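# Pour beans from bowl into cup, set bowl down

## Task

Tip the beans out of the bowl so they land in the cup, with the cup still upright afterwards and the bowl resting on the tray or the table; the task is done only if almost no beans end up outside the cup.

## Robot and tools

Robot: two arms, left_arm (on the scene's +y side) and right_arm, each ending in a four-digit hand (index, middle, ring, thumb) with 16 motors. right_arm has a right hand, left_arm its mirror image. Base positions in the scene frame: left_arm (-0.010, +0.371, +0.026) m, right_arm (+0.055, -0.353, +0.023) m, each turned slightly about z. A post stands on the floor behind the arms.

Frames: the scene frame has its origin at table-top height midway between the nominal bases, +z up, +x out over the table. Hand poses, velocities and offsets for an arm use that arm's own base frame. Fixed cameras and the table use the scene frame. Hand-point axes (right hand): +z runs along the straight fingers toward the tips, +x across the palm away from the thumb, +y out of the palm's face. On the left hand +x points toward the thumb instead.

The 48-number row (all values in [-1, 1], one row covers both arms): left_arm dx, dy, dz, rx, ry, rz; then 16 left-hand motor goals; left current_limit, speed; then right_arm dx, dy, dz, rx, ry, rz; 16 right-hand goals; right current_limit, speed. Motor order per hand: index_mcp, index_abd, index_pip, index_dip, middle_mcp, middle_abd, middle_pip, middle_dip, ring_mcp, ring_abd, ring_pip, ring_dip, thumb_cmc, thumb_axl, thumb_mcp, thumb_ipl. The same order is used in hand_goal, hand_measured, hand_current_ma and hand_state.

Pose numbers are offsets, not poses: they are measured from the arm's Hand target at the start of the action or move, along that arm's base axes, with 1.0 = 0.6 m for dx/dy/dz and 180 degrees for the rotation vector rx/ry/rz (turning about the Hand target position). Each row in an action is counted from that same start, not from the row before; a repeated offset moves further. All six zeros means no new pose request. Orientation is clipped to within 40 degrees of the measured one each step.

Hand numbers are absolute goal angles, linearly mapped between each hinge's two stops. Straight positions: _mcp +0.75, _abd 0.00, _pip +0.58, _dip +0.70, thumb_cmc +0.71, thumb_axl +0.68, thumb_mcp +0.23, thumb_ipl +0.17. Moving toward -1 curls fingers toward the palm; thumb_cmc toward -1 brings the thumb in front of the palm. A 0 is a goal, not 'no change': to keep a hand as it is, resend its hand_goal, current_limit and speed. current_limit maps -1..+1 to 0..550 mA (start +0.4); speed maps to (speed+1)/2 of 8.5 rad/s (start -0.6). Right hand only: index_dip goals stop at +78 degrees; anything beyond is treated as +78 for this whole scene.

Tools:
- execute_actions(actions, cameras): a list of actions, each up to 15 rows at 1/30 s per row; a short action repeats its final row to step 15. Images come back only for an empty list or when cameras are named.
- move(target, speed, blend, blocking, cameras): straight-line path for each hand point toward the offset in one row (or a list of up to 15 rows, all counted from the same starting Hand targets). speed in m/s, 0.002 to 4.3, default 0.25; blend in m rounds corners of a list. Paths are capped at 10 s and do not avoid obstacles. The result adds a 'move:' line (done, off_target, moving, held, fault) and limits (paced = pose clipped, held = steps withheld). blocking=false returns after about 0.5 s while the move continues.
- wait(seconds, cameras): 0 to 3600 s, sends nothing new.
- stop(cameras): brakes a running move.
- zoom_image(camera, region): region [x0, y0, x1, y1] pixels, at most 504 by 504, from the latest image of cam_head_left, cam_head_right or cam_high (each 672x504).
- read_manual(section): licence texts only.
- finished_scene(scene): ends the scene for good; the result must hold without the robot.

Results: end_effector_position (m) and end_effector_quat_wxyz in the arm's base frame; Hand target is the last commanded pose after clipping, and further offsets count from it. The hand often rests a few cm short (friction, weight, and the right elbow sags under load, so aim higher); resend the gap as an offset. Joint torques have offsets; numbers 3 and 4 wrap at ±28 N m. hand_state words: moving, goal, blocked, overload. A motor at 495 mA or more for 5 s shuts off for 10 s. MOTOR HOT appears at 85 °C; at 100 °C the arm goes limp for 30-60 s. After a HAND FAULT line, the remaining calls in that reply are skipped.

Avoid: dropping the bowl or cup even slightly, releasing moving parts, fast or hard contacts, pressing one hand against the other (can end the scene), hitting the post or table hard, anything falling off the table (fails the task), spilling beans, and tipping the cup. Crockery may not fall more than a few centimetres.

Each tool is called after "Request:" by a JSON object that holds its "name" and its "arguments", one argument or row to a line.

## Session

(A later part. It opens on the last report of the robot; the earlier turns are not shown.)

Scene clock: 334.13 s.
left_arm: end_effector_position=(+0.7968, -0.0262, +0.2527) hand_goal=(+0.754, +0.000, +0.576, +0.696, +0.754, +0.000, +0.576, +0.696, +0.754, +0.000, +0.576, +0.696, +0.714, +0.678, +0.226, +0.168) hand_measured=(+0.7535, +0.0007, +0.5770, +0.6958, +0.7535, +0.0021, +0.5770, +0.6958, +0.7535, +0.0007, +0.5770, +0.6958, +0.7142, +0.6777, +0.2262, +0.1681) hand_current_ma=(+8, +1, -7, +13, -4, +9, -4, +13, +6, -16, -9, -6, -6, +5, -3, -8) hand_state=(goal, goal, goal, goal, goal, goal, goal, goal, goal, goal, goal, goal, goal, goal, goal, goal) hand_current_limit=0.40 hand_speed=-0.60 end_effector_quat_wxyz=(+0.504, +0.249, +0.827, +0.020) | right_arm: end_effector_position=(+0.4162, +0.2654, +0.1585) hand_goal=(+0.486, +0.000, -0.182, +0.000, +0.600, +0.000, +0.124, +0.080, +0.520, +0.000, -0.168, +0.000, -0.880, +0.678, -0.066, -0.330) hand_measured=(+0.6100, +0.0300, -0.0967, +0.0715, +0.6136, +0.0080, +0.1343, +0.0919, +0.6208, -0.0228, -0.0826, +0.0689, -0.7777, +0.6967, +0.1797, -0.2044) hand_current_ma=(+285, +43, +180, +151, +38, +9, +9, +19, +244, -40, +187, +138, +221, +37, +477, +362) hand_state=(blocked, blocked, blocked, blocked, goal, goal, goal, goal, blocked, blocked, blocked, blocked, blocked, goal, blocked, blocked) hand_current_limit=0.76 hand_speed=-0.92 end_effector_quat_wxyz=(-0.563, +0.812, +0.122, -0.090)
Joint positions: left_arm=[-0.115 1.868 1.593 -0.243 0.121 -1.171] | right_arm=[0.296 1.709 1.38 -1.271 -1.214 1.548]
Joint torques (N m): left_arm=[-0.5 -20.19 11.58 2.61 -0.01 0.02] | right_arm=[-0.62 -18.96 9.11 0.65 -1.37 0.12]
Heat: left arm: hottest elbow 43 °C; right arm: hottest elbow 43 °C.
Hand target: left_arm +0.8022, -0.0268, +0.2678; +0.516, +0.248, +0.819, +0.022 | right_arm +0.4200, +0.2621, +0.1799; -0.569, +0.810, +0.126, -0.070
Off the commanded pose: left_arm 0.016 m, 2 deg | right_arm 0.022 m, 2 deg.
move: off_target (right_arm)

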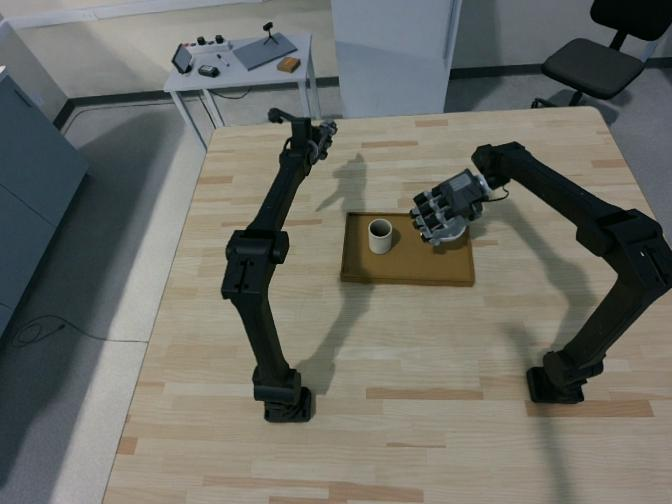

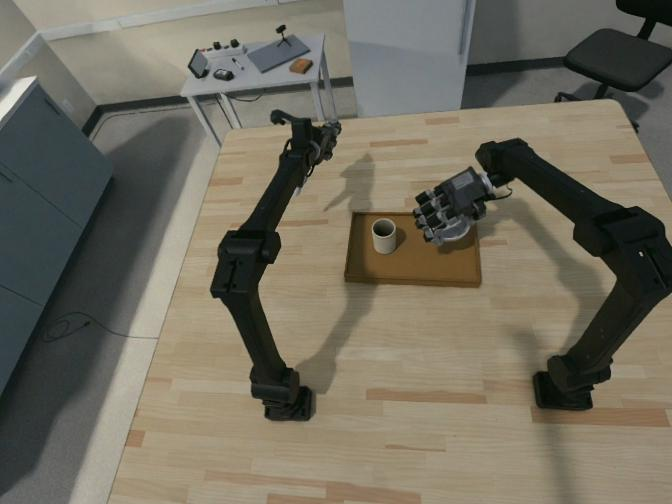

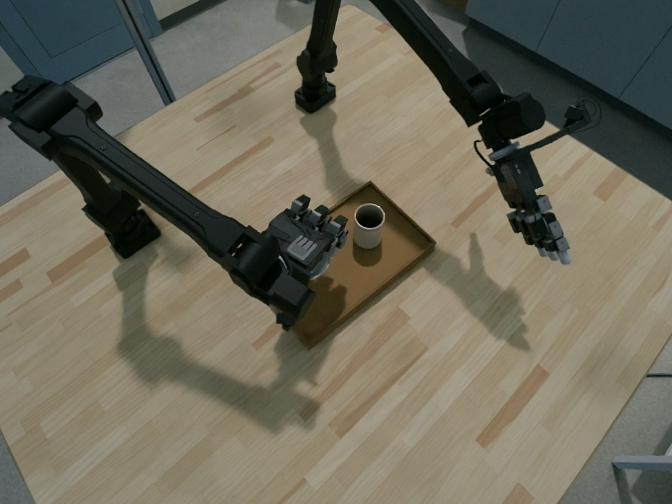

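Request:
{"name": "zoom_image", "arguments": {
  "camera": "cam_head_left",
  "region": [420, 200, 480, 250]
}}

Request:
{"name": "zoom_image", "arguments": {
  "camera": "cam_high",
  "region": [260, 210, 350, 300]
}}

Scaled by 8.400 from the camera's image (finer frame: 960x720).

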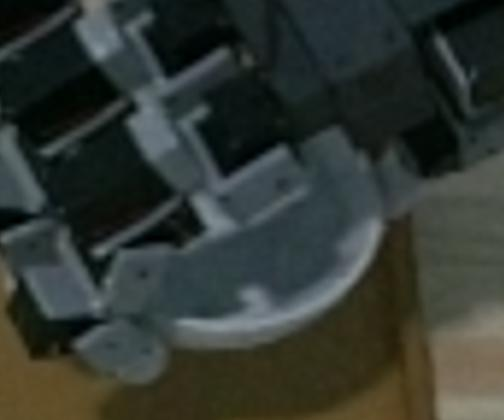

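Scaled by 5.600 from the camera's image (finer frame: 960x720).

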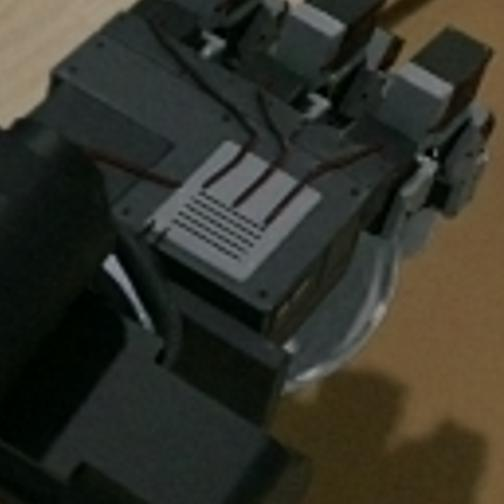

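Request:
{"name": "move", "arguments": {
  "target": [
    [0,0,0,0,0,0,0.754,0,0.576,0.696,0.754,0,0.576,0.696,0.754,0,0.576,0.696,0.714,0.678,0.226,0.168,0.40,-0.60,-0.008,-0.004,-0.108,0,0,0,0.486,0.0,-0.183,0.0,0.60,0,0.124,0.08,0.52,0,-0.168,0.0,-0.88,0.677,-0.067,-0.33,0.76,-0.92]
  ],
  "speed": [0.06]
}}

Scene clock: 338.23 s.
left_arm: end_effector_position=(+0.7968, -0.0262, +0.2527) hand_goal=(+0.754, +0.000, +0.576, +0.696, +0.754, +0.000, +0.576, +0.696, +0.754, +0.000, +0.576, +0.696, +0.714, +0.678, +0.226, +0.168) hand_measured=(+0.7535, +0.0007, +0.5770, +0.6958, +0.7535, +0.0021, +0.5770, +0.6958, +0.7535, +0.0007, +0.5770, +0.6958, +0.7142, +0.6777, +0.2252, +0.1672) hand_current_ma=(+9, +6, -3, -1, -8, +1, -3, +5, +3, -4, -19, -11, -7, -2, +3, -14) hand_state=(goal, goal, goal, goal, goal, goal, goal, goal, goal, goal, goal, goal, goal, goal, goal, goal) hand_current_limit=0.40 hand_speed=-0.60 end_effector_quat_wxyz=(+0.504, +0.249, +0.827, +0.020) | right_arm: end_effector_position=(+0.4089, +0.2632, +0.1127) hand_goal=(+0.486, +0.000, -0.182, +0.000, +0.600, +0.000, +0.124, +0.080, +0.520, +0.000, -0.168, +0.000, -0.880, +0.678, -0.066, -0.330) hand_measured=(+0.6100, +0.0300, -0.0967, +0.0702, +0.6124, +0.0080, +0.1343, +0.0919, +0.6220, -0.0198, -0.0826, +0.0702, -0.7777, +0.6967, +0.1807, -0.2044) hand_current_ma=(+291, +39, +168, +146, +28, +6, +17, +28, +245, -41, +175, +149, +214, +51, +493, +362) hand_state=(blocked, blocked, blocked, blocked, goal, goal, goal, goal, blocked, blocked, blocked, blocked, blocked, goal, blocked, blocked) hand_current_limit=0.76 hand_speed=-0.92 end_effector_quat_wxyz=(-0.565, +0.811, +0.132, -0.076)
Joint positions: left_arm=[-0.115 1.868 1.593 -0.243 0.121 -1.171] | right_arm=[0.296 1.718 1.264 -1.112 -1.214 1.548]
Joint torques (N m): left_arm=[-0.44 -20.01 11.56 2.61 0 0.02] | right_arm=[-0.85 -14.97 8.7 0.75 -1.37 0.06]
Heat: left arm: hottest elbow 43 °C; right arm: hottest elbow 42 °C.
Hand target: left_arm +0.8022, -0.0268, +0.2678; +0.516, +0.248, +0.819, +0.022 | right_arm +0.4153, +0.2597, +0.1152; -0.569, +0.810, +0.126, -0.069
Off the commanded pose: left_arm 0.016 m, 2 deg | right_arm 0.008 m, 1 deg.
move: done

Request:
{"name": "move", "arguments": {
  "target": [
    [0,0,0,0,0,0,0.754,0,0.576,0.696,0.754,0,0.576,0.696,0.754,0,0.576,0.696,0.714,0.678,0.226,0.168,0.40,-0.60,0,0,-0.05,0,0,0,0.486,0.0,-0.183,0.0,0.60,0,0.124,0.08,0.52,0,-0.168,0.0,-0.88,0.677,-0.067,-0.33,0.76,-0.92]
  ],
  "speed": [0.05],
  "cameras": ["cam_head_left","cam_high"]
}}

Request:
{"name": "zoom_image", "arguments": {
  "camera": "cam_head_left",
  "region": [410, 200, 480, 270]
}}

Request:
{"name": "zoom_image", "arguments": {
  "camera": "cam_high",
  "region": [230, 180, 370, 320]
}}

Scene clock: 339.93 s.
left_arm: end_effector_position=(+0.7968, -0.0262, +0.2527) hand_goal=(+0.754, +0.000, +0.576, +0.696, +0.754, +0.000, +0.576, +0.696, +0.754, +0.000, +0.576, +0.696, +0.714, +0.678, +0.226, +0.168) hand_measured=(+0.7535, +0.0007, +0.5770, +0.6958, +0.7535, +0.0021, +0.5770, +0.6971, +0.7535, +0.0007, +0.5770, +0.6958, +0.7142, +0.6777, +0.2262, +0.1681) hand_current_ma=(+3, +8, -4, +5, -1, +9, -5, -2, +6, -5, -6, -2, +4, -6, +4, -2) hand_state=(goal, goal, goal, goal, goal, goal, goal, goal, goal, goal, goal, goal, goal, goal, goal, goal) hand_current_limit=0.40 hand_speed=-0.60 end_effector_quat_wxyz=(+0.504, +0.249, +0.827, +0.020) | right_arm: end_effector_position=(+0.4088, +0.2632, +0.0825) hand_goal=(+0.486, +0.000, -0.182, +0.000, +0.600, +0.000, +0.124, +0.080, +0.520, +0.000, -0.168, +0.000, -0.880, +0.678, -0.066, -0.330) hand_measured=(+0.6100, +0.0300, -0.0967, +0.0702, +0.6136, +0.0065, +0.1343, +0.0919, +0.6220, -0.0213, -0.0826, +0.0702, -0.7777, +0.6967, +0.1807, -0.2054) hand_current_ma=(+287, +46, +175, +147, +41, +6, +11, +35, +251, -39, +180, +145, +227, +41, +489, +357) hand_state=(blocked, blocked, blocked, blocked, goal, goal, goal, goal, blocked, blocked, blocked, blocked, blocked, goal, blocked, blocked) hand_current_limit=0.76 hand_speed=-0.92 end_effector_quat_wxyz=(-0.565, +0.811, +0.132, -0.076)
Joint positions: left_arm=[-0.115 1.868 1.593 -0.243 0.121 -1.171] | right_arm=[0.296 1.755 1.226 -1.038 -1.214 1.548]
Joint torques (N m): left_arm=[-0.38 -20.07 11.59 2.59 -0.01 0.02] | right_arm=[-0.85 -15.27 8.32 0.69 -1.37 0.06]
Heat: left arm: hottest elbow 43 °C; right arm: hottest elbow 42 °C.
Hand target: left_arm +0.8022, -0.0268, +0.2678; +0.516, +0.248, +0.819, +0.022 | right_arm +0.4152, +0.2597, +0.0852; -0.569, +0.810, +0.126, -0.070
Off the commanded pose: left_arm 0.016 m, 2 deg | right_arm 0.008 m, 1 deg.
move: done

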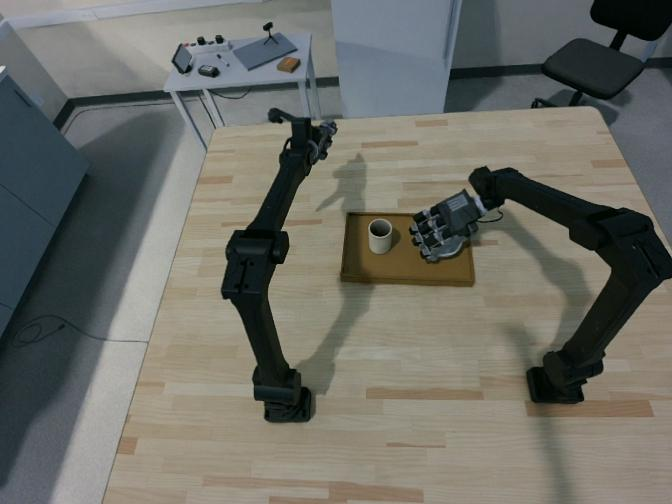

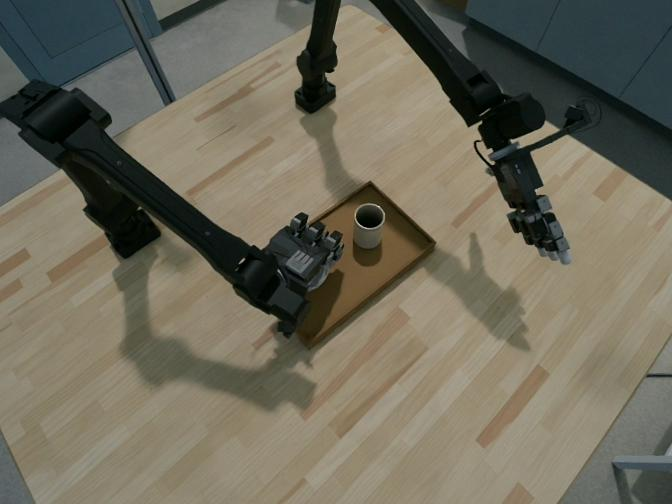

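Scaled by 7.200 from the camera's image (finer frame: 960x720).

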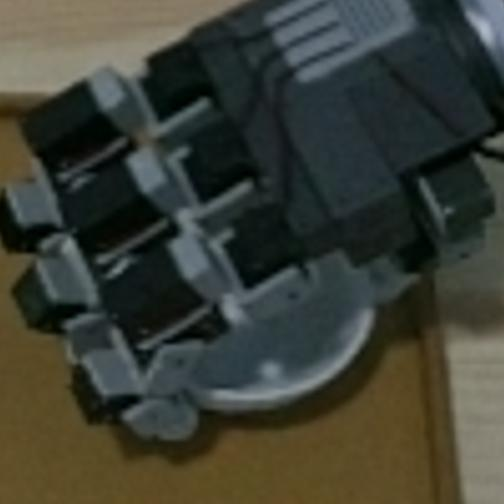

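Scaled by 3.600 from the camera's image (finer frame: 960x720).

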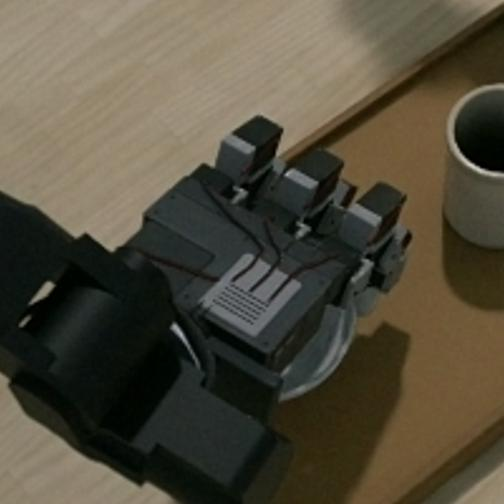

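Request:
{"name": "move", "arguments": {
  "target": [
    [0,0,0,0,0,0,0.754,0,0.576,0.696,0.754,0,0.576,0.696,0.754,0,0.576,0.696,0.714,0.678,0.226,0.168,0.40,-0.60,0,0,-0.018,0,0,0,0.486,0.0,-0.183,0.0,0.60,0,0.124,0.08,0.52,0,-0.168,0.0,-0.88,0.677,-0.067,-0.33,0.76,-0.92]
  ],
  "speed": [0.03]
}}

Request:
{"name": "move", "arguments": {
  "target": [
    [0,0,0,0,0,0,0.754,0,0.576,0.696,0.754,0,0.576,0.696,0.754,0,0.576,0.696,0.714,0.678,0.226,0.168,0.40,-0.60,0,0,-0.006,0,0,0,0.486,0.0,-0.183,0.0,0.60,0,0.124,0.08,0.52,0,-0.168,0.0,-0.88,0.677,-0.067,-0.33,0.76,-0.92]
  ],
  "speed": [0.02]
}}

Scene clock: 341.50 s.
left_arm: end_effector_position=(+0.7968, -0.0262, +0.2527) hand_goal=(+0.754, +0.000, +0.576, +0.696, +0.754, +0.000, +0.576, +0.696, +0.754, +0.000, +0.576, +0.696, +0.714, +0.678, +0.226, +0.168) hand_measured=(+0.7535, +0.0007, +0.5770, +0.6958, +0.7535, +0.0021, +0.5770, +0.6958, +0.7535, +0.0007, +0.5770, +0.6958, +0.7142, +0.6777, +0.2262, +0.1681) hand_current_ma=(-1, +0, +0, +9, -3, +2, -4, +1, +11, -16, -7, +4, +2, -4, -3, -4) hand_state=(goal, goal, goal, goal, goal, goal, goal, goal, goal, goal, goal, goal, goal, goal, goal, goal) hand_current_limit=0.40 hand_speed=-0.60 end_effector_quat_wxyz=(+0.504, +0.249, +0.827, +0.020) | right_arm: end_effector_position=(+0.4088, +0.2632, +0.0720) hand_goal=(+0.486, +0.000, -0.182, +0.000, +0.600, +0.000, +0.124, +0.080, +0.520, +0.000, -0.168, +0.000, -0.880, +0.678, -0.066, -0.330) hand_measured=(+0.6100, +0.0300, -0.0967, +0.0715, +0.6136, +0.0080, +0.1356, +0.0919, +0.6220, -0.0213, -0.0826, +0.0689, -0.7777, +0.6956, +0.1807, -0.2044) hand_current_ma=(+301, +42, +185, +149, +34, +1, +15, +28, +241, -30, +190, +150, +217, +40, +487, +356) hand_state=(blocked, blocked, blocked, blocked, goal, goal, goal, goal, blocked, blocked, blocked, blocked, blocked, goal, blocked, blocked) hand_current_limit=0.76 hand_speed=-0.92 end_effector_quat_wxyz=(-0.565, +0.811, +0.132, -0.076)
Joint positions: left_arm=[-0.115 1.868 1.593 -0.243 0.121 -1.171] | right_arm=[0.296 1.77 1.214 -1.01 -1.214 1.548]
Joint torques (N m): left_arm=[-0.67 -20.01 11.55 2.62 -0.02 0.02] | right_arm=[-0.79 -15.21 8.21 0.73 -1.38 0.06]
Heat: left arm: hottest elbow 43 °C; right arm: hottest elbow 42 °C.
Hand target: left_arm +0.8022, -0.0268, +0.2678; +0.516, +0.248, +0.819, +0.022 | right_arm +0.4152, +0.2597, +0.0743; -0.569, +0.810, +0.126, -0.070
Off the commanded pose: left_arm 0.016 m, 2 deg | right_arm 0.008 m, 1 deg.
move: done

Scene clock: 342.07 s.
left_arm: end_effector_position=(+0.7968, -0.0262, +0.2527) hand_goal=(+0.754, +0.000, +0.576, +0.696, +0.754, +0.000, +0.576, +0.696, +0.754, +0.000, +0.576, +0.696, +0.714, +0.678, +0.226, +0.168) hand_measured=(+0.7535, +0.0007, +0.5770, +0.6958, +0.7535, +0.0007, +0.5770, +0.6958, +0.7535, +0.0007, +0.5770, +0.6958, +0.7142, +0.6777, +0.2262, +0.1672) hand_current_ma=(+17, +11, +1, +10, -9, -1, -3, +10, +11, +1, -9, +1, -2, +1, +1, -9) hand_state=(goal, goal, goal, goal, goal, goal, goal, goal, goal, goal, goal, goal, goal, goal, goal, goal) hand_current_limit=0.40 hand_speed=-0.60 end_effector_quat_wxyz=(+0.504, +0.249, +0.827, +0.020) | right_arm: end_effector_position=(+0.4104, +0.2637, +0.0709) hand_goal=(+0.486, +0.000, -0.182, +0.000, +0.600, +0.000, +0.124, +0.080, +0.520, +0.000, -0.168, +0.000, -0.880, +0.678, -0.066, -0.330) hand_measured=(+0.6088, +0.0314, -0.0967, +0.0715, +0.6136, +0.0080, +0.1356, +0.0919, +0.6232, -0.0213, -0.0838, +0.0702, -0.7777, +0.6956, +0.1797, -0.2054) hand_current_ma=(+291, +41, +172, +149, +33, +1, +13, +26, +235, -39, +181, +136, +218, +32, +481, +367) hand_state=(blocked, blocked, blocked, blocked, goal, goal, goal, goal, blocked, blocked, blocked, blocked, blocked, goal, blocked, blocked) hand_current_limit=0.76 hand_speed=-0.92 end_effector_quat_wxyz=(-0.566, +0.810, +0.134, -0.073)
Joint positions: left_arm=[-0.115 1.868 1.593 -0.243 0.121 -1.171] | right_arm=[0.296 1.771 1.214 -1.002 -1.214 1.548]
Joint torques (N m): left_arm=[-0.44 -20.01 11.58 2.56 0 0.02] | right_arm=[-0.85 -15.03 7.84 0.79 -1.37 0.06]
Heat: left arm: hottest elbow 43 °C; right arm: hottest elbow 42 °C.
Hand target: left_arm +0.8022, -0.0268, +0.2678; +0.516, +0.248, +0.819, +0.022 | right_arm +0.4152, +0.2597, +0.0707; -0.569, +0.810, +0.126, -0.070
Off the commanded pose: left_arm 0.016 m, 2 deg | right_arm 0.006 m, 1 deg.
move: done

Request:
{"name": "move", "arguments": {
  "target": [
    [0,0,0,0,0,0,0.754,0,0.576,0.696,0.754,0,0.576,0.696,0.754,0,0.576,0.696,0.714,0.678,0.226,0.168,0.40,-0.60,0,0,-0.006,0,0,0,0.486,0.0,-0.183,0.0,0.60,0,0.124,0.08,0.52,0,-0.168,0.0,-0.88,0.677,-0.067,-0.33,0.76,-0.92]
  ],
  "speed": [0.02],
  "cameras": ["cam_head_left","cam_high"]
}}

Request:
{"name": "zoom_image", "arguments": {
  "camera": "cam_head_left",
  "region": [410, 200, 480, 270]
}}

Request:
{"name": "zoom_image", "arguments": {
  "camera": "cam_high",
  "region": [260, 210, 360, 310]
}}

Scene clock: 343.13 s.
left_arm: end_effector_position=(+0.7968, -0.0262, +0.2527) hand_goal=(+0.754, +0.000, +0.576, +0.696, +0.754, +0.000, +0.576, +0.696, +0.754, +0.000, +0.576, +0.696, +0.714, +0.678, +0.226, +0.168) hand_measured=(+0.7535, +0.0007, +0.5770, +0.6958, +0.7535, +0.0021, +0.5770, +0.6958, +0.7535, +0.0007, +0.5770, +0.6958, +0.7142, +0.6777, +0.2262, +0.1681) hand_current_ma=(+9, +13, +0, +5, -5, -1, +3, +3, +13, -8, -15, -4, -3, -6, +1, -6) hand_state=(goal, goal, goal, goal, goal, goal, goal, goal, goal, goal, goal, goal, goal, goal, goal, goal) hand_current_limit=0.40 hand_speed=-0.60 end_effector_quat_wxyz=(+0.504, +0.249, +0.827, +0.020) | right_arm: end_effector_position=(+0.4104, +0.2638, +0.0697) hand_goal=(+0.486, +0.000, -0.182, +0.000, +0.600, +0.000, +0.124, +0.080, +0.520, +0.000, -0.168, +0.000, -0.880, +0.678, -0.066, -0.330) hand_measured=(+0.6100, +0.0300, -0.0967, +0.0715, +0.6124, +0.0080, +0.1343, +0.0919, +0.6232, -0.0213, -0.0826, +0.0689, -0.7777, +0.6967, +0.1807, -0.2054) hand_current_ma=(+288, +47, +175, +151, +34, -6, +8, +29, +251, -37, +182, +139, +217, +47, +492, +357) hand_state=(blocked, blocked, blocked, blocked, goal, goal, goal, goal, blocked, blocked, blocked, blocked, blocked, goal, blocked, blocked) hand_current_limit=0.76 hand_speed=-0.92 end_effector_quat_wxyz=(-0.566, +0.810, +0.134, -0.072)
Joint positions: left_arm=[-0.115 1.868 1.593 -0.243 0.121 -1.171] | right_arm=[0.296 1.772 1.211 -0.996 -1.215 1.548]
Joint torques (N m): left_arm=[-0.44 -20.13 11.55 2.62 -0.01 0] | right_arm=[-0.85 -14.68 7.76 0.87 -1.35 0.06]
Heat: left arm: hottest elbow 43 °C; right arm: hottest elbow 42 °C.
Hand target: left_arm +0.8022, -0.0268, +0.2678; +0.516, +0.248, +0.819, +0.022 | right_arm +0.4151, +0.2597, +0.0671; -0.569, +0.810, +0.126, -0.070
Off the commanded pose: left_arm 0.016 m, 2 deg | right_arm 0.007 m, 1 deg.
move: done

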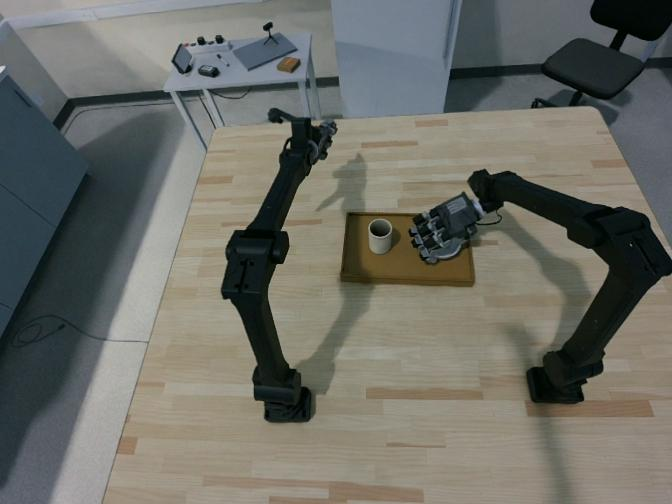

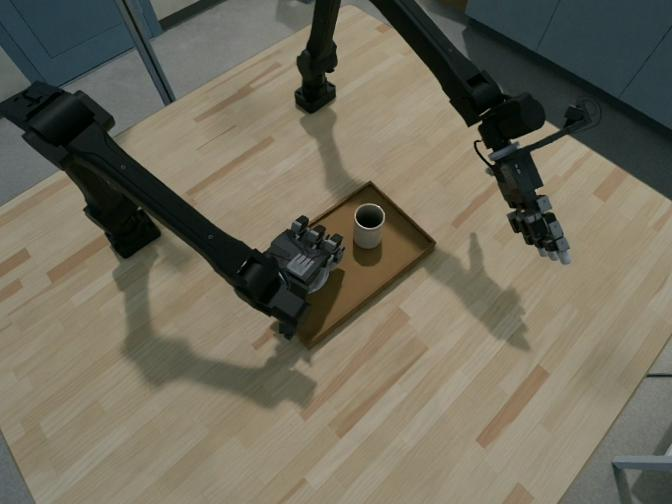

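Scaled by 7.200 from the camera's image (finer frame: 960x720).

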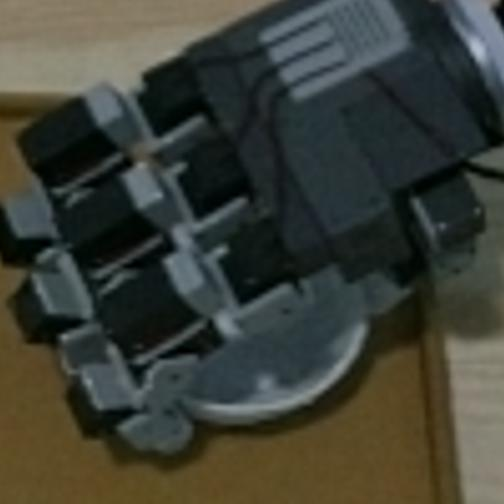

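Scaled by 5.040 from the camera's image (finer frame: 960x720).

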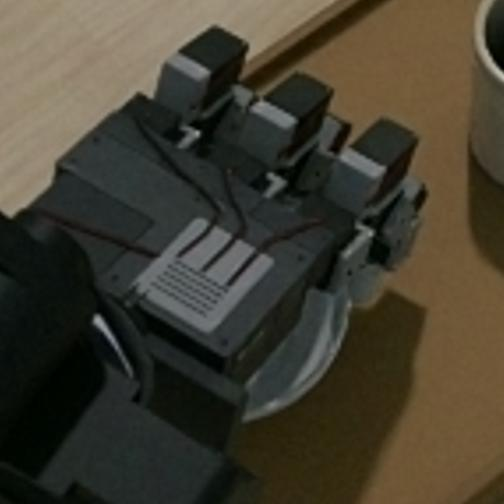

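Request:
{"name": "move", "arguments": {
  "target": [
    [0,0,0,0,0,0,0.754,0,0.576,0.696,0.754,0,0.576,0.696,0.754,0,0.576,0.696,0.714,0.678,0.226,0.168,0.40,-0.60,0,0,0,0,0,0,0.529,0.0,-0.153,0.025,0.604,0,0.1275,0.084,0.556,0,-0.138,0.024,-0.844,0.684,0.020,-0.286,0.76,-0.97],
    [0,0,0,0,0,0,0.754,0,0.576,0.696,0.754,0,0.576,0.696,0.754,0,0.576,0.696,0.714,0.678,0.226,0.168,0.40,-0.60,0,0,0,0,0,0,0.573,0.01,-0.123,0.050,0.609,0,0.131,0.088,0.592,-0.01,-0.108,0.048,-0.808,0.691,0.106,-0.243,0.76,-0.97],
    [0,0,0,0,0,0,0.754,0,0.576,0.696,0.754,0,0.576,0.696,0.754,0,0.576,0.696,0.714,0.678,0.226,0.168,0.40,-0.60,0,0,0,0,0,0,0.610,0.02,-0.0967,0.0715,0.613,0,0.134,0.092,0.623,-0.02,-0.0826,0.069,-0.7777,0.6967,0.181,-0.205,0.76,-0.97]
  ],
  "speed": [0.02],
  "cameras": ["cam_head_left"]
}}

Request:
{"name": "zoom_image", "arguments": {
  "camera": "cam_head_left",
  "region": [410, 200, 480, 270]
}}

speed must be one number or one for each of the 3 targets, got a list of 1; nothing of the call was run

Scaled by 7.200 from the camera's image (finer frame: 960x720).

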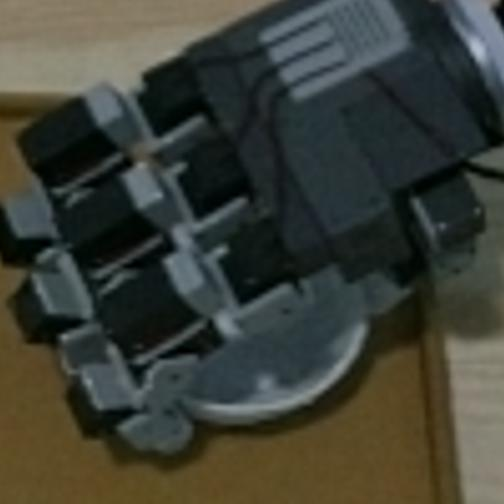

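Request:
{"name": "move", "arguments": {
  "target": [
    [0,0,0,0,0,0,0.754,0,0.576,0.696,0.754,0,0.576,0.696,0.754,0,0.576,0.696,0.714,0.678,0.226,0.168,0.40,-0.60,0,0,0,0,0,0,0.529,0.0,-0.153,0.025,0.604,0,0.1275,0.084,0.556,0,-0.138,0.024,-0.844,0.684,0.020,-0.286,0.76,-0.97],
    [0,0,0,0,0,0,0.754,0,0.576,0.696,0.754,0,0.576,0.696,0.754,0,0.576,0.696,0.714,0.678,0.226,0.168,0.40,-0.60,0,0,0,0,0,0,0.573,0.01,-0.123,0.050,0.609,0,0.131,0.088,0.592,-0.01,-0.108,0.048,-0.808,0.691,0.106,-0.243,0.76,-0.97],
    [0,0,0,0,0,0,0.754,0,0.576,0.696,0.754,0,0.576,0.696,0.754,0,0.576,0.696,0.714,0.678,0.226,0.168,0.40,-0.60,0,0,0,0,0,0,0.610,0.02,-0.0967,0.0715,0.613,0,0.134,0.092,0.623,-0.02,-0.0826,0.069,-0.7777,0.6967,0.181,-0.205,0.76,-0.97]
  ],
  "speed": 0.02,
  "cameras": ["cam_head_left"]
}}

Request:
{"name": "zoom_image", "arguments": {
  "camera": "cam_head_left",
  "region": [410, 200, 480, 270]
}}

Scene clock: 348.40 s.
left_arm: end_effector_position=(+0.7968, -0.0262, +0.2527) hand_goal=(+0.754, +0.000, +0.576, +0.696, +0.754, +0.000, +0.576, +0.696, +0.754, +0.000, +0.576, +0.696, +0.714, +0.678, +0.226, +0.168) hand_measured=(+0.7535, +0.0007, +0.5770, +0.6958, +0.7535, +0.0007, +0.5770, +0.6958, +0.7535, +0.0021, +0.5770, +0.6958, +0.7142, +0.6777, +0.2262, +0.1681) hand_current_ma=(+14, +4, -6, -3, -7, +7, -4, +11, +4, -11, -6, -7, -6, -20, -5, -7) hand_state=(goal, goal, goal, goal, goal, goal, goal, goal, goal, goal, goal, goal, goal, goal, goal, goal) hand_current_limit=0.40 hand_speed=-0.60 end_effector_quat_wxyz=(+0.504, +0.249, +0.827, +0.020) | right_arm: end_effector_position=(+0.4109, +0.2641, +0.0698) hand_goal=(+0.610, +0.020, -0.096, +0.072, +0.614, +0.000, +0.134, +0.092, +0.624, -0.020, -0.082, +0.070, -0.778, +0.696, +0.182, -0.204) hand_measured=(+0.6027, +0.0300, -0.0826, +0.0779, +0.6051, +0.0036, +0.1458, +0.0982, +0.6160, -0.0228, -0.0774, +0.0715, -0.7702, +0.6978, +0.1767, -0.1949) hand_current_ma=(-15, +21, +18, +8, -11, +0, +18, +13, -12, -19, +13, -6, +15, +5, +166, +17) hand_state=(goal, goal, goal, goal, goal, goal, goal, goal, goal, goal, goal, goal, goal, goal, moving, goal) hand_current_limit=0.76 hand_speed=-0.97 end_effector_quat_wxyz=(-0.567, +0.810, +0.135, -0.071)
Joint positions: left_arm=[-0.115 1.868 1.593 -0.243 0.121 -1.171] | right_arm=[0.296 1.772 1.211 -0.993 -1.216 1.548]
Joint torques (N m): left_arm=[-0.5 -20.07 11.58 2.61 -0.01 0.02] | right_arm=[-0.85 -14.62 7.76 0.79 -1.29 0.06]
Heat: left arm: hottest elbow 43 °C; right arm: hottest elbow 41 °C.
Hand target: left_arm +0.8022, -0.0268, +0.2678; +0.516, +0.248, +0.819, +0.022 | right_arm +0.4151, +0.2597, +0.0671; -0.569, +0.810, +0.126, -0.070
Off the commanded pose: left_arm 0.016 m, 2 deg | right_arm 0.007 m, 1 deg.
move: done

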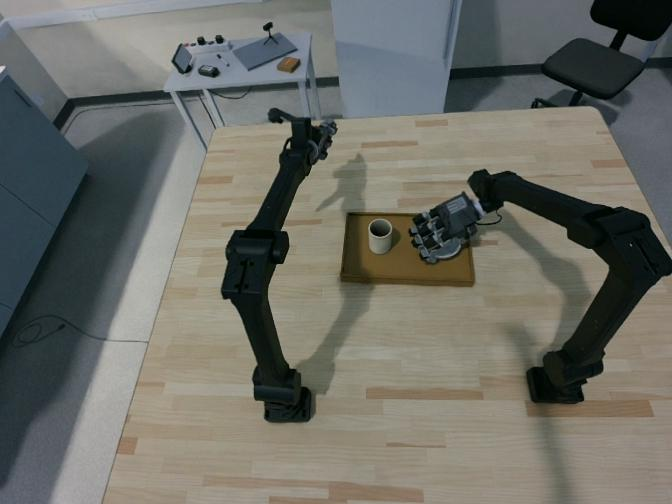

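Scaled by 7.200 from the camera's image (finer frame: 960x720).

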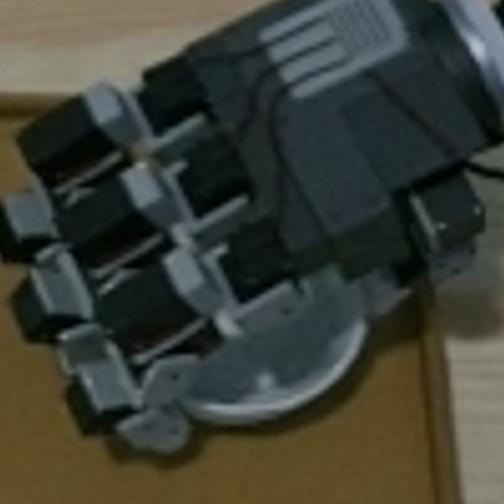

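Request:
{"name": "move", "arguments": {
  "target": [
    [0,0,0,0,0,0,0.754,0,0.576,0.696,0.754,0,0.576,0.696,0.754,0,0.576,0.696,0.714,0.678,0.226,0.168,0.40,-0.60,0,0,0,0,0,0,0.62,0.03,-0.02,0.12,0.62,0,0.20,0.14,0.63,-0.022,-0.02,0.12,-0.77,0.6967,0.22,-0.15,0.40,-0.96],
    [0,0,0,0,0,0,0.754,0,0.576,0.696,0.754,0,0.576,0.696,0.754,0,0.576,0.696,0.714,0.678,0.226,0.168,0.40,-0.60,0,0,0,0,0,0,0.65,0.03,0.12,0.22,0.65,0,0.30,0.22,0.65,-0.022,0.12,0.22,-0.77,0.6967,0.32,-0.05,0.40,-0.93]
  ],
  "speed": 0.02,
  "cameras": ["cam_head_left","cam_high"]
}}

Request:
{"name": "zoom_image", "arguments": {
  "camera": "cam_head_left",
  "region": [400, 190, 490, 290]
}}

Request:
{"name": "zoom_image", "arguments": {
  "camera": "cam_high",
  "region": [240, 190, 360, 310]
}}

Scene clock: 350.70 s.
left_arm: end_effector_position=(+0.7968, -0.0262, +0.2527) hand_goal=(+0.754, +0.000, +0.576, +0.696, +0.754, +0.000, +0.576, +0.696, +0.754, +0.000, +0.576, +0.696, +0.714, +0.678, +0.226, +0.168) hand_measured=(+0.7535, +0.0007, +0.5770, +0.6958, +0.7535, +0.0007, +0.5770, +0.6958, +0.7535, +0.0007, +0.5770, +0.6958, +0.7142, +0.6767, +0.2262, +0.1672) hand_current_ma=(+9, +6, +1, +11, -3, -3, -1, +6, +19, -9, -16, +1, +0, -6, +7, -4) hand_state=(goal, goal, goal, goal, goal, goal, goal, goal, goal, goal, goal, goal, goal, goal, goal, goal) hand_current_limit=0.40 hand_speed=-0.60 end_effector_quat_wxyz=(+0.504, +0.249, +0.827, +0.020) | right_arm: end_effector_position=(+0.4108, +0.2644, +0.0701) hand_goal=(+0.650, +0.030, +0.120, +0.220, +0.650, +0.000, +0.300, +0.220, +0.650, -0.022, +0.120, +0.220, -0.770, +0.696, +0.320, -0.050) hand_measured=(+0.6027, +0.0300, +0.1073, +0.2129, +0.6039, +0.0021, +0.2844, +0.2155, +0.6136, -0.0242, +0.1086, +0.2129, -0.7689, +0.6988, +0.3073, -0.0548) hand_current_ma=(-103, +3, -33, -14, -86, -1, -34, -17, -73, -21, -8, -18, +1, +8, -31, -7) hand_state=(blocked, goal, goal, goal, blocked, goal, goal, goal, blocked, goal, goal, goal, goal, goal, goal, goal) hand_current_limit=0.40 hand_speed=-0.93 end_effector_quat_wxyz=(-0.568, +0.809, +0.135, -0.071)
Joint positions: left_arm=[-0.115 1.868 1.593 -0.243 0.121 -1.171] | right_arm=[0.296 1.772 1.211 -0.993 -1.218 1.548]
Joint torques (N m): left_arm=[-0.62 -20.19 11.56 2.59 -0.01 0.02] | right_arm=[-0.85 -14.68 7.76 0.8 -1.21 0.06]
Heat: left arm: hottest elbow 43 °C; right arm: hottest elbow 41 °C.
Hand target: left_arm +0.8022, -0.0268, +0.2678; +0.516, +0.248, +0.819, +0.022 | right_arm +0.4151, +0.2597, +0.0671; -0.569, +0.810, +0.126, -0.070
Off the commanded pose: left_arm 0.016 m, 2 deg | right_arm 0.007 m, 1 deg.
move: done

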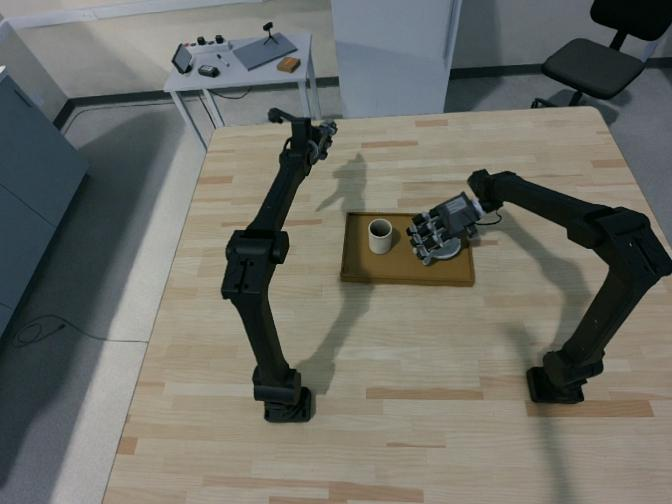

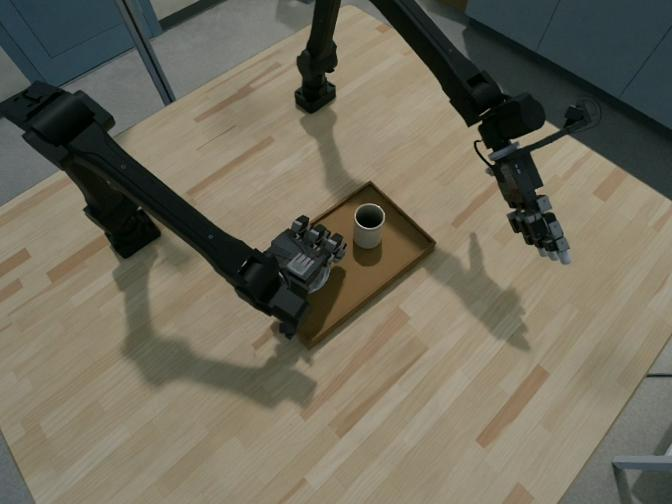

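Scaled by 5.040 from the camera's image (finer frame: 960x720).

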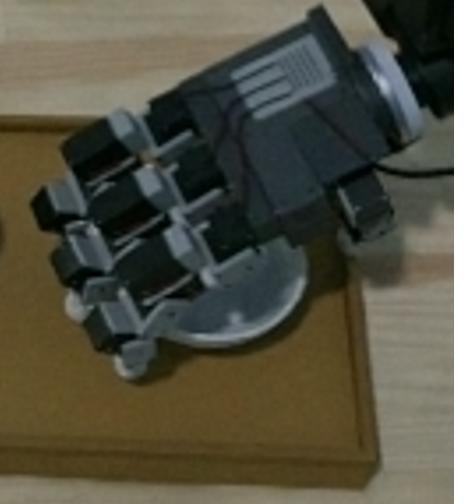

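Scaled by 4.200 from the camera's image (finer frame: 960x720).

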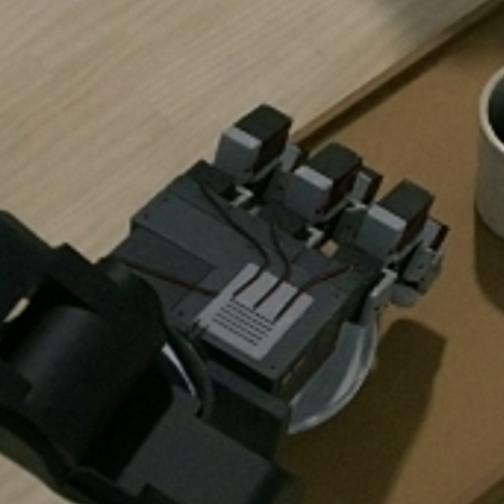

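Request:
{"name": "move", "arguments": {
  "target": [
    [0,0,0,0,0,0,0.754,0,0.576,0.696,0.754,0,0.576,0.696,0.754,0,0.576,0.696,0.714,0.678,0.226,0.168,0.40,-0.60,0,0,0,0,0,0,0.68,0.0,0.30,0.36,0.68,0,0.40,0.34,0.68,0,0.30,0.36,-0.77,0.6967,0.42,0.08,0.40,-0.9],
    [0,0,0,0,0,0,0.754,0,0.576,0.696,0.754,0,0.576,0.696,0.754,0,0.576,0.696,0.714,0.678,0.226,0.168,0.40,-0.60,0,0,0.09,0,0,0,0.68,0.0,0.30,0.36,0.68,0,0.40,0.34,0.68,0,0.30,0.36,-0.77,0.6967,0.42,0.08,0.40,-0.9]
  ],
  "speed": 0.05,
  "cameras": ["cam_head_left","cam_high"]
}}

Request:
{"name": "zoom_image", "arguments": {
  "camera": "cam_head_left",
  "region": [400, 190, 490, 290]
}}

Request:
{"name": "zoom_image", "arguments": {
  "camera": "cam_high",
  "region": [240, 190, 360, 350]
}}

Scene clock: 354.47 s.
left_arm: end_effector_position=(+0.7968, -0.0262, +0.2527) hand_goal=(+0.754, +0.000, +0.576, +0.696, +0.754, +0.000, +0.576, +0.696, +0.754, +0.000, +0.576, +0.696, +0.714, +0.678, +0.226, +0.168) hand_measured=(+0.7535, +0.0007, +0.5770, +0.6958, +0.7535, +0.0021, +0.5770, +0.6958, +0.7535, +0.0007, +0.5770, +0.6958, +0.7142, +0.6767, +0.2262, +0.1672) hand_current_ma=(+10, +12, +3, +3, -3, -1, +1, +12, +8, -14, -7, +4, -12, -4, +12, -11) hand_state=(goal, goal, goal, goal, goal, goal, goal, goal, goal, goal, goal, goal, goal, goal, goal, goal) hand_current_limit=0.40 hand_speed=-0.60 end_effector_quat_wxyz=(+0.504, +0.249, +0.827, +0.020) | right_arm: end_effector_position=(+0.3973, +0.2604, +0.0974) hand_goal=(+0.680, +0.000, +0.300, +0.360, +0.680, +0.000, +0.400, +0.340, +0.680, +0.000, +0.300, +0.360, -0.770, +0.696, +0.420, +0.080) hand_measured=(+0.6293, +0.0051, +0.2857, +0.3531, +0.6293, +0.0036, +0.3832, +0.3352, +0.6377, -0.0096, +0.2870, +0.3531, -0.7702, +0.6914, +0.4043, +0.0747) hand_current_ma=(-112, +13, -41, -21, -99, +9, -45, -8, -76, -28, -15, -19, -7, -24, -44, -17) hand_state=(blocked, goal, goal, goal, blocked, goal, goal, goal, blocked, goal, goal, goal, goal, goal, goal, goal) hand_current_limit=0.40 hand_speed=-0.90 end_effector_quat_wxyz=(-0.565, +0.811, +0.120, -0.093)
Joint positions: left_arm=[-0.115 1.868 1.593 -0.243 0.121 -1.171] | right_arm=[0.296 1.731 1.232 -1.108 -1.219 1.548]
Joint torques (N m): left_arm=[-0.38 -20.07 11.6 2.62 -0.01 0.01] | right_arm=[-0.79 -16.97 11.74 0.1 -1.18 0.08]
Heat: left arm: hottest elbow 43 °C; right arm: hottest elbow 41 °C.
Hand target: left_arm +0.8022, -0.0268, +0.2678; +0.516, +0.248, +0.819, +0.022 | right_arm +0.4152, +0.2598, +0.1213; -0.569, +0.810, +0.126, -0.069
Off the commanded pose: left_arm 0.016 m, 2 deg | right_arm 0.030 m, 3 deg.
move: off_target (right_arm)

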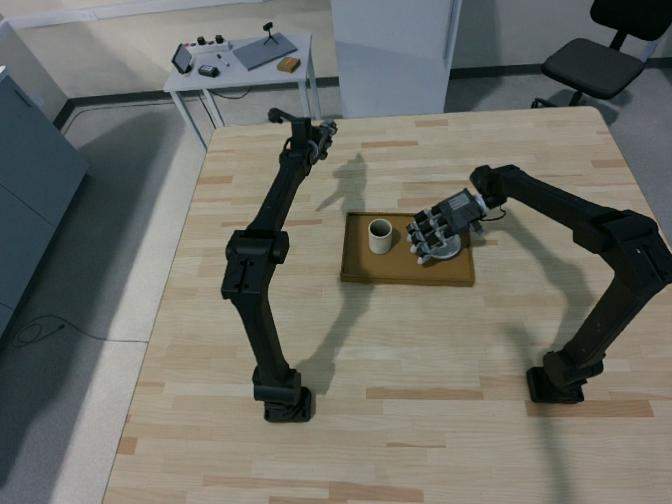

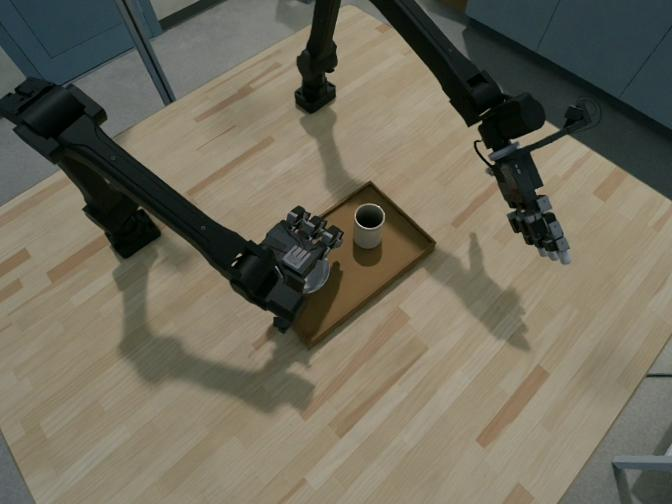

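Scaled by 5.040 from the camera's image (finer frame: 960x720).

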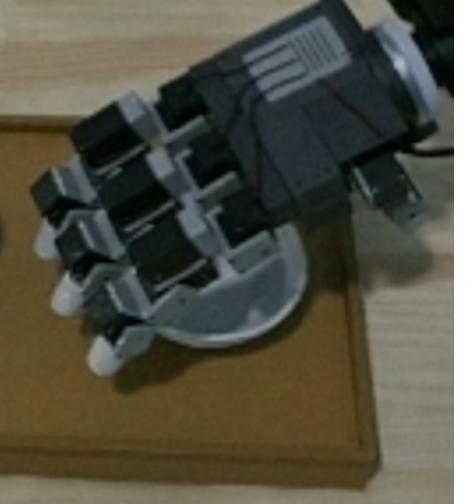

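Scaled by 3.150 from the camera's image (finer frame: 960x720).

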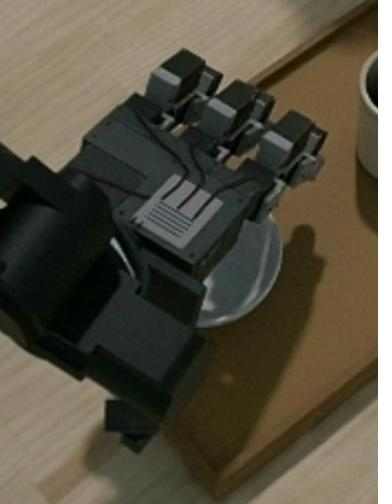

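Request:
{"name": "move", "arguments": {
  "target": [
    [0,0,0,0,0,0,0.754,0,0.576,0.696,0.754,0,0.576,0.696,0.754,0,0.576,0.696,0.714,0.678,0.226,0.168,0.40,-0.60,0,0,0.15,0,0,0,0.68,0.0,0.30,0.36,0.68,0,0.40,0.34,0.68,0,0.30,0.36,-0.77,0.6967,0.42,0.08,0.40,-0.9],
    [0,0,0,0,0,0,0.754,0,0.576,0.696,0.754,0,0.576,0.696,0.754,0,0.576,0.696,0.714,0.678,0.226,0.168,0.40,-0.60,-0.05,-0.25,0.2,0,0,0,0.68,0.0,0.30,0.36,0.68,0,0.40,0.34,0.68,0,0.30,0.36,-0.77,0.6967,0.42,0.08,0.40,-0.9]
  ],
  "speed": 0.12,
  "blend": [0.03, 0],
  "cameras": ["all"]
}}

Request:
{"name": "zoom_image", "arguments": {
  "camera": "cam_head_left",
  "region": [330, 190, 490, 310]
}}

Request:
{"name": "zoom_image", "arguments": {
  "camera": "cam_high",
  "region": [240, 170, 450, 350]
}}

Scene clock: 357.77 s.
left_arm: end_effector_position=(+0.7968, -0.0262, +0.2527) hand_goal=(+0.754, +0.000, +0.576, +0.696, +0.754, +0.000, +0.576, +0.696, +0.754, +0.000, +0.576, +0.696, +0.714, +0.678, +0.226, +0.168) hand_measured=(+0.7535, +0.0007, +0.5770, +0.6958, +0.7535, +0.0007, +0.5770, +0.6958, +0.7535, +0.0007, +0.5770, +0.6958, +0.7142, +0.6767, +0.2262, +0.1672) hand_current_ma=(+4, +6, +5, +7, +4, +5, -5, +4, +6, -3, -7, +10, -8, +3, +11, -3) hand_state=(goal, goal, goal, goal, goal, goal, goal, goal, goal, goal, goal, goal, goal, goal, goal, goal) hand_current_limit=0.40 hand_speed=-0.60 end_effector_quat_wxyz=(+0.504, +0.249, +0.827, +0.020) | right_arm: end_effector_position=(+0.3870, +0.1151, +0.2337) hand_goal=(+0.680, +0.000, +0.300, +0.360, +0.680, +0.000, +0.400, +0.340, +0.680, +0.000, +0.300, +0.360, -0.770, +0.696, +0.420, +0.080) hand_measured=(+0.6305, -0.0052, +0.2857, +0.3531, +0.6293, -0.0008, +0.3832, +0.3340, +0.6377, -0.0096, +0.2870, +0.3543, -0.7702, +0.6914, +0.4033, +0.0747) hand_current_ma=(-104, -7, -33, -29, -107, -3, -41, -3, -81, -21, -26, -20, +9, -24, -50, -13) hand_state=(blocked, goal, goal, goal, blocked, goal, goal, goal, blocked, goal, goal, goal, goal, goal, goal, goal) hand_current_limit=0.40 hand_speed=-0.90 end_effector_quat_wxyz=(-0.538, +0.839, +0.077, -0.011)
Joint positions: left_arm=[-0.115 1.868 1.593 -0.243 0.121 -1.171] | right_arm=[-0.007 1.487 1.338 -1.673 -1.121 1.222]
Joint torques (N m): left_arm=[-0.62 -20.25 11.56 2.58 -0.01 0.01] | right_arm=[-0.73 -13.45 8.53 -0.32 -0.96 -0.16]
Heat: left arm: hottest elbow 43 °C; right arm: hottest elbow 41 °C.
Hand target: left_arm +0.8022, -0.0268, +0.2678; +0.516, +0.248, +0.819, +0.022 | right_arm +0.3852, +0.1097, +0.2413; -0.569, +0.810, +0.126, -0.070
Off the commanded pose: left_arm 0.016 m, 2 deg | right_arm 0.009 m, 10 deg.
joint sent to its limit (right arm) — joint 4 (wrist pitch), lower limit. The joint targets are off in orientation, not in position.
move: off_target (right_arm)

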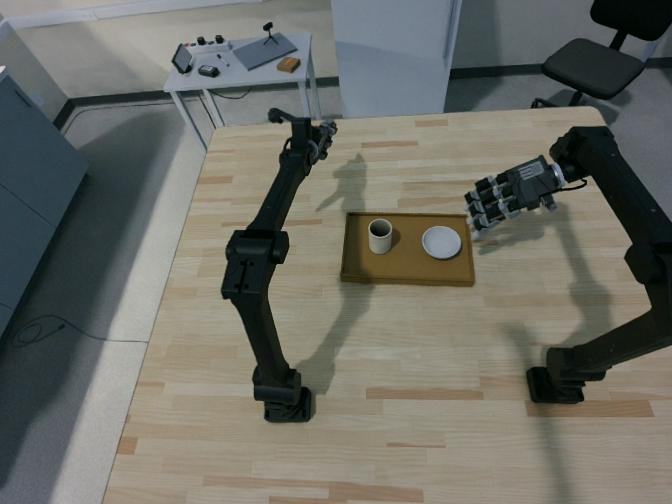

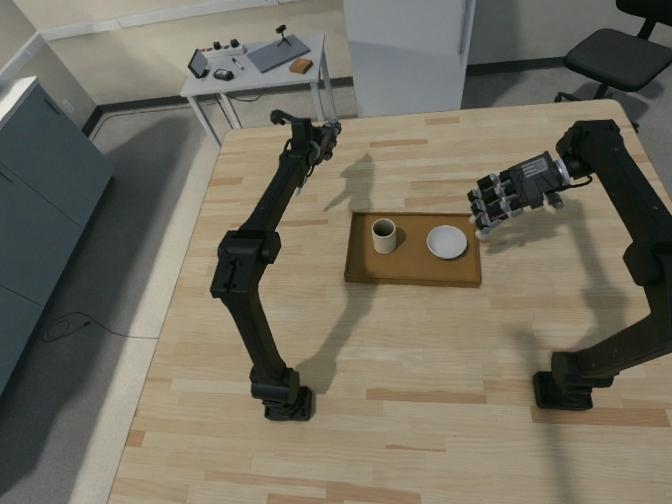

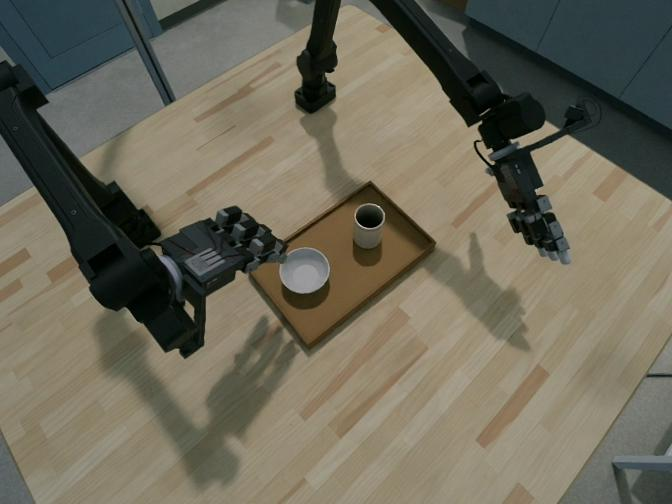

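Scaled by 3.150 from the camera's image (finer frame: 960x720).

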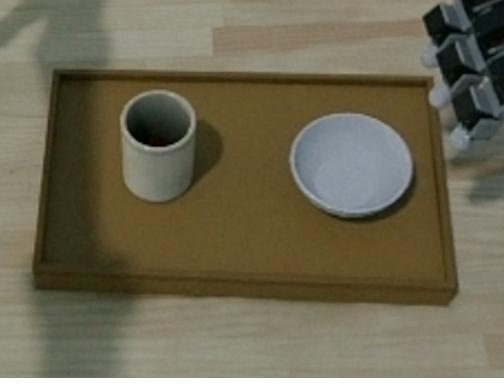

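Scaled by 2.400 from the camera's image (finer frame: 960x720).

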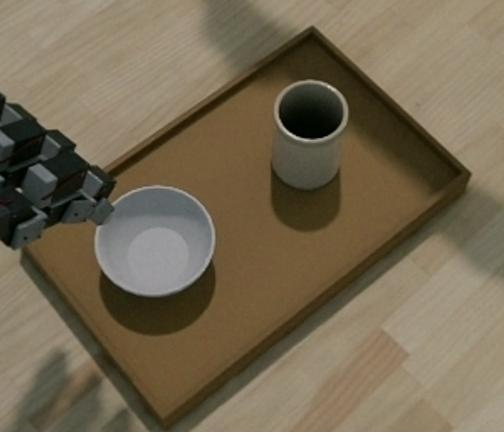

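Request:
{"name": "zoom_image", "arguments": {
  "camera": "cam_head_left",
  "region": [360, 210, 400, 262]
}}

Request:
{"name": "zoom_image", "arguments": {
  "camera": "cam_high",
  "region": [330, 180, 450, 270]
}}

Scaled by 9.692 from the camera's image (finer frame: 960x720).

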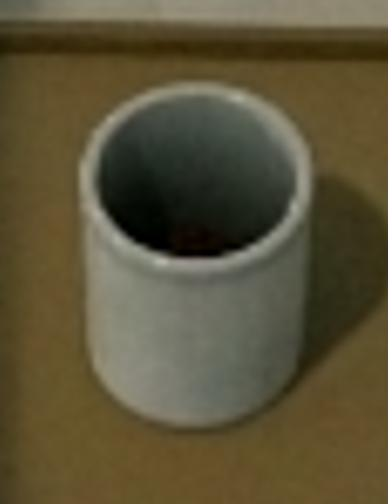

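Scaled by 4.200 from the camera's image (finer frame: 960x720).

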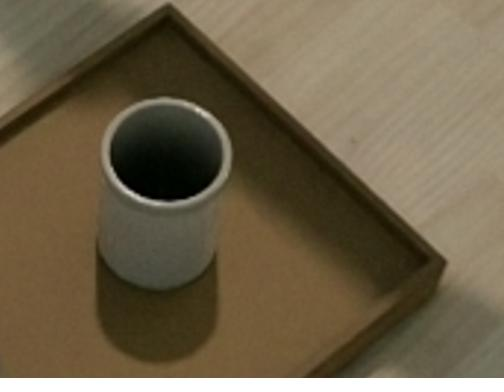

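Request:
{"name": "finished_scene", "arguments": {

}}

The scene is finished: the task was done.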